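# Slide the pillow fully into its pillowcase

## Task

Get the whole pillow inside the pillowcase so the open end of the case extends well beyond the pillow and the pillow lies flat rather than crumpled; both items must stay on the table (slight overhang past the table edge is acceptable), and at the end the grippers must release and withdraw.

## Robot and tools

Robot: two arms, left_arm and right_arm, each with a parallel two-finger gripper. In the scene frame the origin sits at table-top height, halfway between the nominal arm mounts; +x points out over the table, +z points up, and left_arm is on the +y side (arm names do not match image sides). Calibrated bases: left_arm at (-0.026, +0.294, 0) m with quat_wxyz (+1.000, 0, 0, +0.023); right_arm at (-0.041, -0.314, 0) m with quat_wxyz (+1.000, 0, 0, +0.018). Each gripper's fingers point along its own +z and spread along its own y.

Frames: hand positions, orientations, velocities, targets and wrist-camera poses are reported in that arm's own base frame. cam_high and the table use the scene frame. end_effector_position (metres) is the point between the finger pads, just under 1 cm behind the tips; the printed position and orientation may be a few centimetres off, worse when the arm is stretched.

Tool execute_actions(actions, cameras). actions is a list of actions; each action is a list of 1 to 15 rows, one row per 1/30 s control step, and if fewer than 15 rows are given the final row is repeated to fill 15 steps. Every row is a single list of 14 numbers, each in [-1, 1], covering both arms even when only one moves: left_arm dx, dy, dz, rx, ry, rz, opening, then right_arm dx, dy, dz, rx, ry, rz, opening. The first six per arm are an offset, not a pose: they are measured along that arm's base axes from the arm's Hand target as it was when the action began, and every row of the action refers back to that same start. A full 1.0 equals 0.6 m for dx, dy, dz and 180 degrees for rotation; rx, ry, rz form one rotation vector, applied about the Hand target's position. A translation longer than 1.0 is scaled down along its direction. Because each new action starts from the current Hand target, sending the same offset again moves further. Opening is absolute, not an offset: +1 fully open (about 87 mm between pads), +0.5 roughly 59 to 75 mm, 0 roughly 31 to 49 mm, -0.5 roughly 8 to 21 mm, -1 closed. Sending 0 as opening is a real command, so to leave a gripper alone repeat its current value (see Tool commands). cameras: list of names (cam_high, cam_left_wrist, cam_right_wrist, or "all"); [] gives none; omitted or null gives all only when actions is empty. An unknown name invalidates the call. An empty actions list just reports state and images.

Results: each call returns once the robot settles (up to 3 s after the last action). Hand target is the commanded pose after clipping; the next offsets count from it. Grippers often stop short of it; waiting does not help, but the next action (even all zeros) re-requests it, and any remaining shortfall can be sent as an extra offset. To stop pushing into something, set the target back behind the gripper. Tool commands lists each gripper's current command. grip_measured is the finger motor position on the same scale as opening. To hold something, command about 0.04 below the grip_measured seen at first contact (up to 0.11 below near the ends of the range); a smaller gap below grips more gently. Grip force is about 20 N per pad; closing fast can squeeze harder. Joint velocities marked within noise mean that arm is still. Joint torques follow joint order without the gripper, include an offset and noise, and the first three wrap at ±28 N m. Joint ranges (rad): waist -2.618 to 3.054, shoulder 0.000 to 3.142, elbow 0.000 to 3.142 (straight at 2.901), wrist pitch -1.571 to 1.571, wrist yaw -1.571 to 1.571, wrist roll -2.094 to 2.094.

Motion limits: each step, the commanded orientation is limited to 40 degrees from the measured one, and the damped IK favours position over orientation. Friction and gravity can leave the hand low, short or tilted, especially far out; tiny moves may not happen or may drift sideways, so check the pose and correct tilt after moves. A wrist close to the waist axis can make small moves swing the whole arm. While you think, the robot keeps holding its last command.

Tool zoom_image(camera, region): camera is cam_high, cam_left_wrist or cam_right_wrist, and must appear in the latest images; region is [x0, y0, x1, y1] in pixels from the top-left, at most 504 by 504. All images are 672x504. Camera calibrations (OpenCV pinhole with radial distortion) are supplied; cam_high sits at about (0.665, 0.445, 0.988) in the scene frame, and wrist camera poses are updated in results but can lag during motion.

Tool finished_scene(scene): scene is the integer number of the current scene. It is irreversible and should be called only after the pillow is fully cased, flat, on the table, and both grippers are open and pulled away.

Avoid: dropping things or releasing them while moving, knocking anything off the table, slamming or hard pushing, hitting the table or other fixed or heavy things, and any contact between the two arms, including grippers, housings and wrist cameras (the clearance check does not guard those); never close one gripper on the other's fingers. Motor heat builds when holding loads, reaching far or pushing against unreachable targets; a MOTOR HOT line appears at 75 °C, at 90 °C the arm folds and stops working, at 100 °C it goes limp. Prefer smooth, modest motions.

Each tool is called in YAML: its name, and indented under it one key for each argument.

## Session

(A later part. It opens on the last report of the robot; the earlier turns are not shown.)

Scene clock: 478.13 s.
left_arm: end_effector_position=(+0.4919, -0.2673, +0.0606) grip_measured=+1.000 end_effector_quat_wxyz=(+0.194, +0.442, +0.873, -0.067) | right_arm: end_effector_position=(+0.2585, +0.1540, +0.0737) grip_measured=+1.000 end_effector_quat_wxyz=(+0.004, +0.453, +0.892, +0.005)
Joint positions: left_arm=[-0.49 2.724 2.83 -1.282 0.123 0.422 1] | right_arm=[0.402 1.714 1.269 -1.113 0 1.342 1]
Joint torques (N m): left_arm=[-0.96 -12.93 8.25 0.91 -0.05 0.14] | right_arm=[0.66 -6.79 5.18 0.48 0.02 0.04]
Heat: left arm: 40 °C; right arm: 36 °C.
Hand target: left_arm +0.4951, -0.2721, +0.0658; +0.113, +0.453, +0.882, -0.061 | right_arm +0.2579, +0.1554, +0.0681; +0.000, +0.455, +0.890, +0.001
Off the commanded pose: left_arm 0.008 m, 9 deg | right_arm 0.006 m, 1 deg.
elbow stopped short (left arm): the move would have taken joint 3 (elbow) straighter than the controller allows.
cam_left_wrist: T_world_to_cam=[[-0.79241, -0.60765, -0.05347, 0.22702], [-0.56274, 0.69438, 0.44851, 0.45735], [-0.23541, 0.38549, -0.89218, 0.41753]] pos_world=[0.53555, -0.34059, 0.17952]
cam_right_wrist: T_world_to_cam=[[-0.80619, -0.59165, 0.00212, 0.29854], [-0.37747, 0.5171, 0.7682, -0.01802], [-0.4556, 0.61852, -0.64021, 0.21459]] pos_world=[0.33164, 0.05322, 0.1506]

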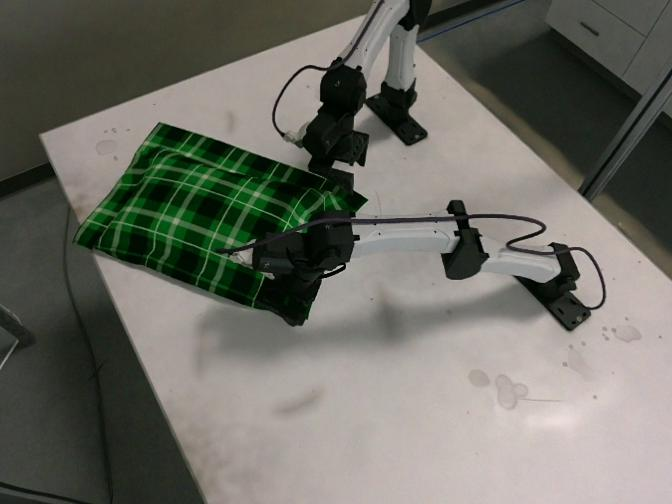

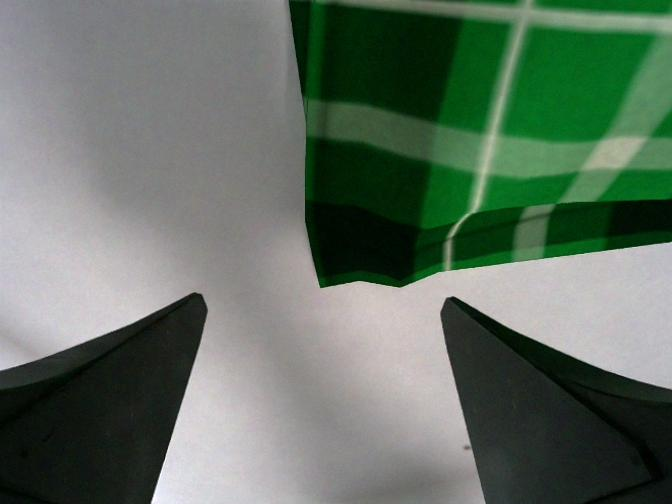

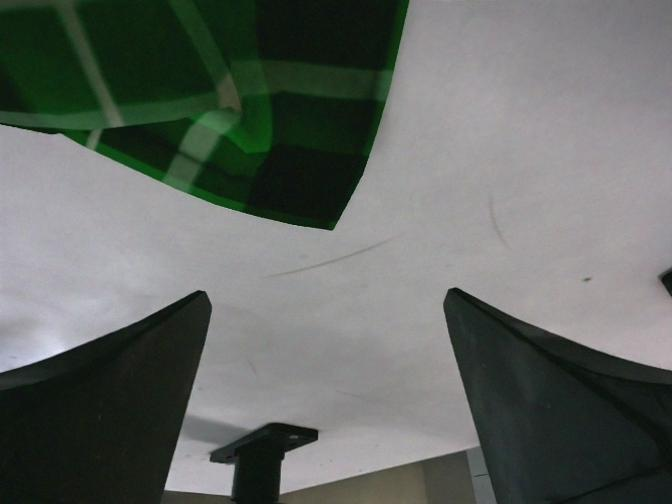

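execute_actions:
  actions:
    - [[0,-0.007,-0.045,-0.0453,-0.0322,0,1,0.017,0.012,-0.05,0,0,0,1]]
    - [[0,-0.006,-0.045,-0.0453,-0.0322,0,1,0,0,-0.05,0,0,0,1]]
  cameras: ["cam_left_wrist","cam_right_wrist"]

Scene clock: 511.97 s.
left_arm: end_effector_position=(+0.4898, -0.2788, +0.0171) grip_measured=+0.999 end_effector_quat_wxyz=(+0.191, +0.448, +0.863, -0.133) | right_arm: end_effector_position=(+0.2686, +0.1604, +0.0127) grip_measured=+1.000 end_effector_quat_wxyz=(+0.002, +0.454, +0.891, +0.003)
Joint positions: left_arm=[-0.466 2.639 2.479 -1.018 0.266 0.439 1] | right_arm=[0.408 1.835 1.161 -0.89 -0.001 1.35 1]
Joint torques (N m): left_arm=[0.51 -14 3.1 1.36 0.23 0.09] | right_arm=[0.91 -7.62 5.16 0.47 0.02 0.04]
Heat: left arm: 43 °C; right arm: 35 °C.
Hand target: left_arm +0.4952, -0.2799, +0.0118; +0.265, +0.436, +0.849, -0.139 | right_arm +0.2680, +0.1626, +0.0080; +0.000, +0.455, +0.890, +0.001
Off the commanded pose: left_arm 0.008 m, 9 deg | right_arm 0.005 m, 0 deg.
cam_left_wrist: T_world_to_cam=[[-0.81963, -0.56987, 0.05881, 0.23789], [-0.50451, 0.76661, 0.3972, 0.47609], [-0.27144, 0.29589, -0.91584, 0.37579]] pos_world=[0.53718, -0.3406, 0.14106]
cam_right_wrist: T_world_to_cam=[[-0.80754, -0.58976, 0.00749, 0.31057], [-0.37197, 0.51909, 0.76953, 0.02759], [-0.45773, 0.61865, -0.63856, 0.17671]] pos_world=[0.34194, 0.05952, 0.08928]

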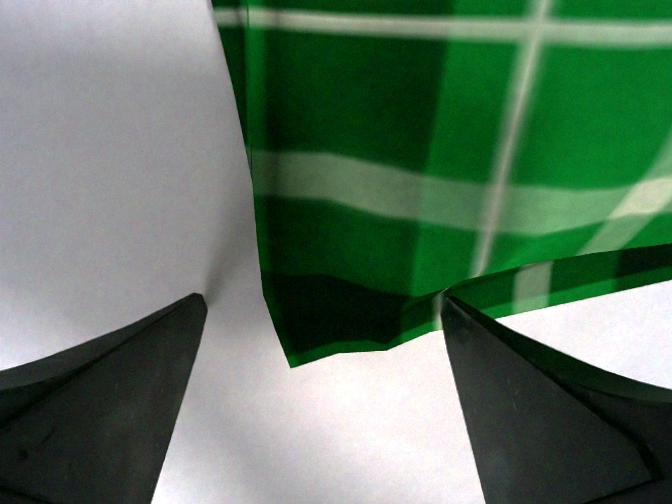

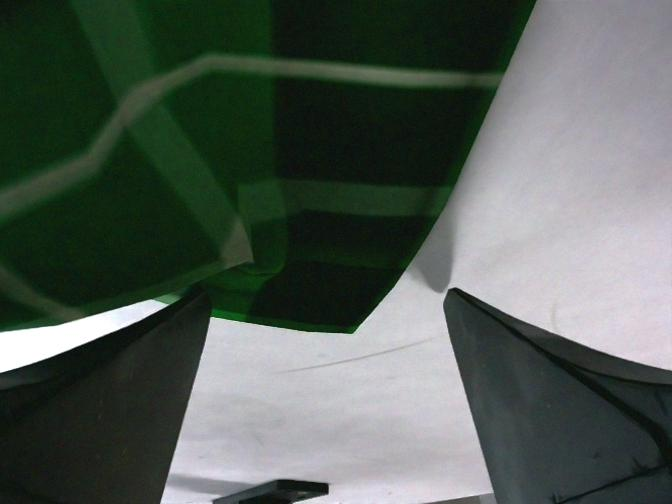

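execute_actions:
  actions:
    - [[0,0,-0.008,0,0,0,0,0,0,0,0,0,0,0]]
    - [[0,0,0,0,0,0,-1,0,0,0,0,0,0,-1]]
    - [[0,0,0,0,0,0,-1,0,0,0,0,0,0,-1]]
    - [[0.01,0.046,0.01,0,0,0,-1,-0.046,0.0095,0.005,0,0,0,-1]]
  cameras: ["all"]

Scene clock: 539.50 s.
left_arm: end_effector_position=(+0.5029, -0.2734, +0.0177) grip_measured=-0.753 end_effector_quat_wxyz=(+0.278, +0.441, +0.837, -0.166) | right_arm: end_effector_position=(+0.2458, +0.1688, +0.0112) grip_measured=-0.999 end_effector_quat_wxyz=(+0.001, +0.454, +0.891, +0.003)
Joint positions: left_arm=[-0.421 2.44 2.043 -0.606 0.356 0.445 0.124] | right_arm=[0.462 1.778 1.082 -0.869 -0.002 1.404 0.001]
Joint torques (N m): left_arm=[1.42 -14.64 3.3 0.96 -0.32 0.28] | right_arm=[0.95 -9.54 3.84 0.35 0.03 0.04]
Motor temperatures (°C): left_arm=[24 49 37 35 25 24 25] | right_arm=[22 35 35 27 23 23 25]
Heat: left arm: 49 °C; right arm: 35 °C.
Hand target: left_arm +0.5011, -0.2522, +0.0130; +0.264, +0.437, +0.849, -0.139 | right_arm +0.2405, +0.1683, +0.0111; +0.000, +0.455, +0.890, +0.001
Off the commanded pose: left_arm 0.022 m, 4 deg | right_arm 0.005 m, 0 deg.
cam_left_wrist: T_world_to_cam=[[-0.82634, -0.56199, 0.0364, 0.2577], [-0.5426, 0.81181, 0.21578, 0.51308], [-0.15082, 0.15856, -0.97576, 0.28108]] pos_world=[0.53374, -0.31626, 0.15417]
cam_right_wrist: T_world_to_cam=[[-0.80752, -0.58979, 0.00804, 0.29701], [-0.37092, 0.51836, 0.77053, 0.01567], [-0.45862, 0.61923, -0.63735, 0.16025]] pos_world=[0.31915, 0.06782, 0.08768]

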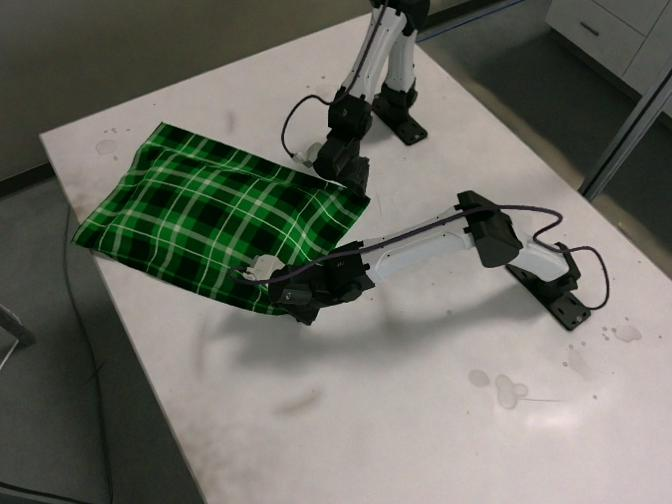

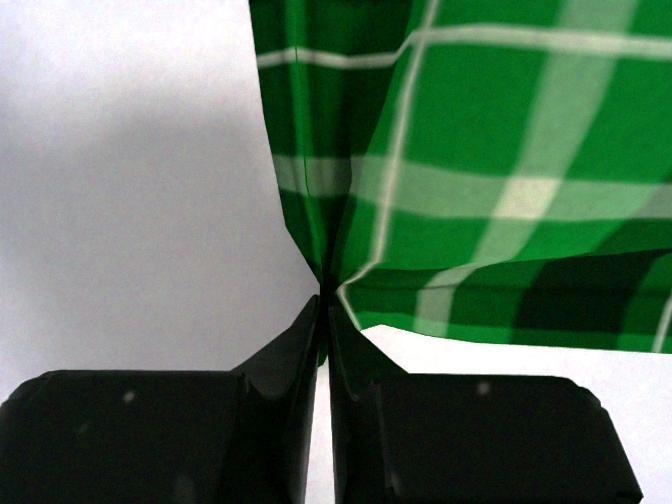

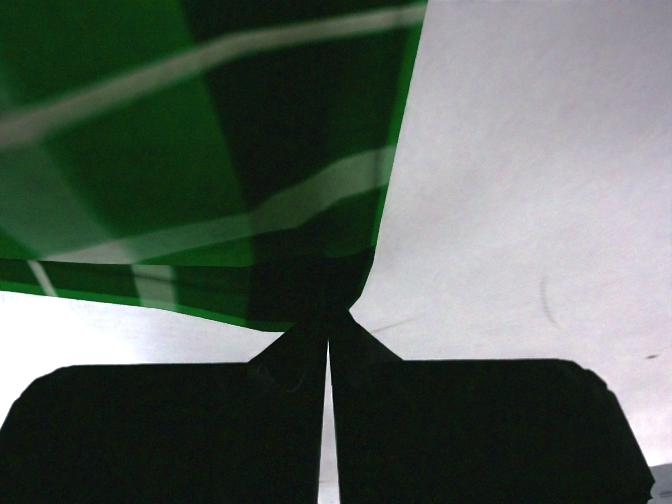

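execute_actions:
  actions:
    - [[0,-0.02,0,0,0,0,-0.4,0.012,0,0,0,0,0,-0.4]]
    - [[0,0,0,0,0,0,0.4,0,0,0,0,0,0,0.4]]
    - [[0,0,0.12,0,0,0,1,0,0,0.12,0,0,0,1]]
    - [[0,0,0.16,0,0,0,1,-0.05,-0.09,0.12,0,0,0,1]]
    - [[-0.143,-0.067,0,-0.068,-0.048,0,1,-0.06,-0.09,0.06,0,0,0,1]]
    - [[-0.144,-0.068,0,-0.068,-0.048,0,1,0,0,0,0,0,0,1]]
    - [[0,0,0,0,0,0,1,0,0,0,0,0,0,1]]
  cameras: ["cam_high","cam_left_wrist"]

zoom_image:
  camera: "cam_high"
  region: [60, 100, 400, 350]

Scene clock: 560.80 s.
left_arm: end_effector_position=(+0.3299, -0.3432, +0.1625) grip_measured=+1.000 end_effector_quat_wxyz=(+0.450, +0.393, +0.765, -0.243) | right_arm: end_effector_position=(+0.1838, +0.0609, +0.1865) grip_measured=+1.000 end_effector_quat_wxyz=(+0.013, +0.456, +0.890, +0.011)
Joint positions: left_arm=[-0.739 1.625 1.153 -0.037 0.202 0.091 1] | right_arm=[0.127 1.333 1.359 -1.562 -0.003 1.074 1]
Joint torques (N m): left_arm=[-0.92 -10.88 5.29 1.99 -0.09 -0.02] | right_arm=[-0.34 -5.01 6.43 0.35 -0.06 -0.15]
Motor temperatures (°C): left_arm=[25 58 37 34 25 24 25] | right_arm=[22 35 35 26 23 23 25]
Heat: left arm: 58 °C; right arm: 35 °C.
Hand target: left_arm +0.3289, -0.3454, +0.1809; +0.474, +0.387, +0.751, -0.249 | right_arm +0.1817, +0.0603, +0.1910; +0.000, +0.455, +0.890, +0.001
Off the commanded pose: left_arm 0.018 m, 3 deg | right_arm 0.005 m, 2 deg.
joint sent to its limit (right arm) — joint 4 (wrist pitch), lower limit. The joint targets still meet the commanded pose.
cam_left_wrist: T_world_to_cam=[[-0.81505, -0.5789, 0.02381, 0.0627], [-0.57168, 0.79683, -0.19557, 0.51598], [0.09424, -0.17301, -0.9804, 0.21346]] pos_world=[0.32596, -0.33792, 0.30869]

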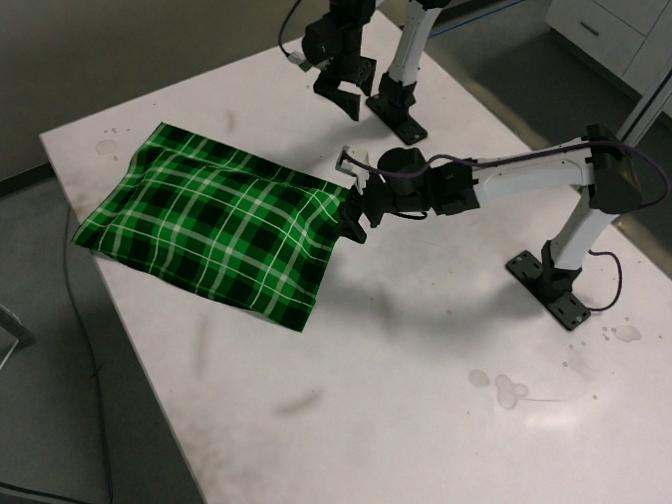

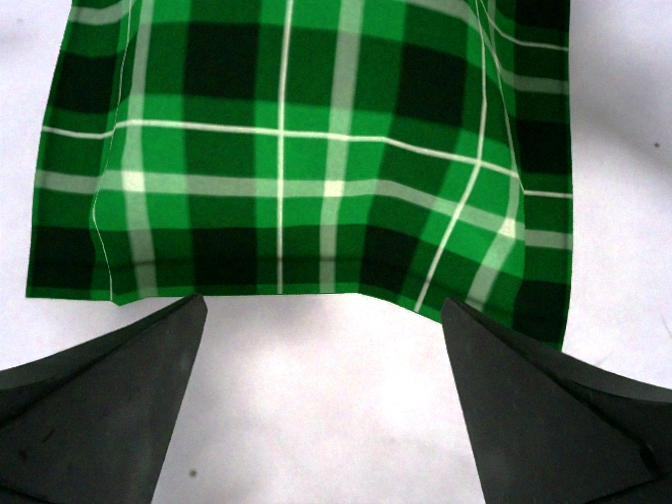

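Scaled by 1.482 from the camera's image (finer frame: 960x720).

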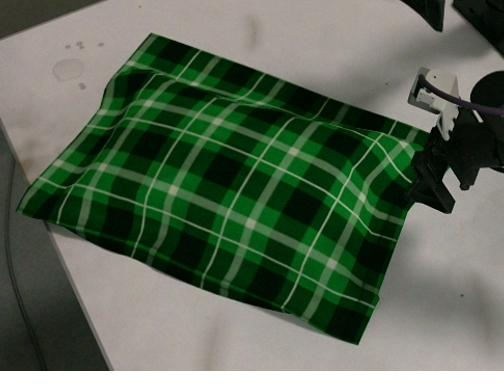

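execute_actions:
  actions:
    - [[-0.08,0.12,0.04,0,0,0,1,0,0,0,0,0,0,1]]
    - [[-0.08,0.12,0,0,0,0,1,0,0,0,0,0,0,1]]
  cameras: ["cam_high"]

zoom_image:
  camera: "cam_high"
  region: [60, 100, 400, 350]

Scene clock: 570.57 s.
left_arm: end_effector_position=(+0.2339, -0.2029, +0.2047) grip_measured=+1.000 end_effector_quat_wxyz=(+0.473, +0.384, +0.753, -0.248) | right_arm: end_effector_position=(+0.1838, +0.0609, +0.1865) grip_measured=+1.000 end_effector_quat_wxyz=(+0.013, +0.456, +0.890, +0.011)
Joint positions: left_arm=[-0.521 0.921 0.794 -0.356 0.389 0.184 1] | right_arm=[0.127 1.333 1.359 -1.562 -0.003 1.074 1]
Joint torques (N m): left_arm=[0.49 -2.69 5.81 1.72 0.12 0.14] | right_arm=[-0.34 -5.04 6.45 0.35 -0.06 -0.14]
Heat: left arm: 54 °C; right arm: 35 °C.
Hand target: left_arm +0.2329, -0.2013, +0.2049; +0.474, +0.387, +0.751, -0.249 | right_arm +0.1817, +0.0603, +0.1910; +0.000, +0.455, +0.890, +0.001
Off the commanded pose: left_arm 0.002 m, 1 deg | right_arm 0.005 m, 2 deg.
joint sent to its limit (right arm) — joint 4 (wrist pitch), lower limit. The joint targets still meet the commanded pose.

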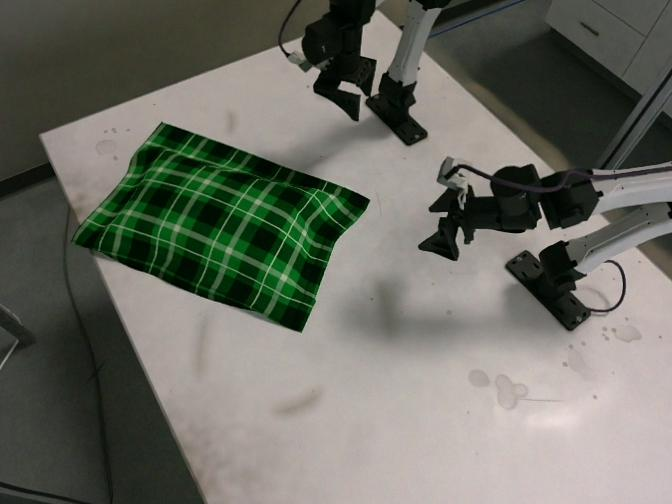

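Scaled by 1.482 from the camera's image (finer frame: 960x720).

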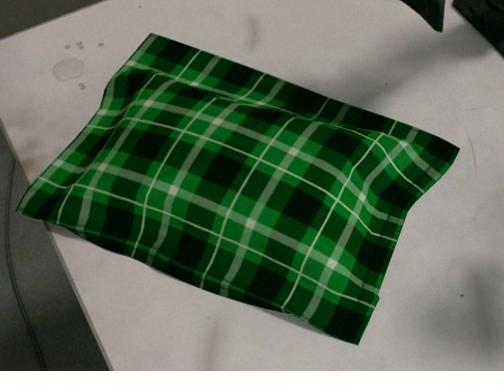

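Looks good.

finished_scene:
  scene: 1

The scene is finished: the task was done.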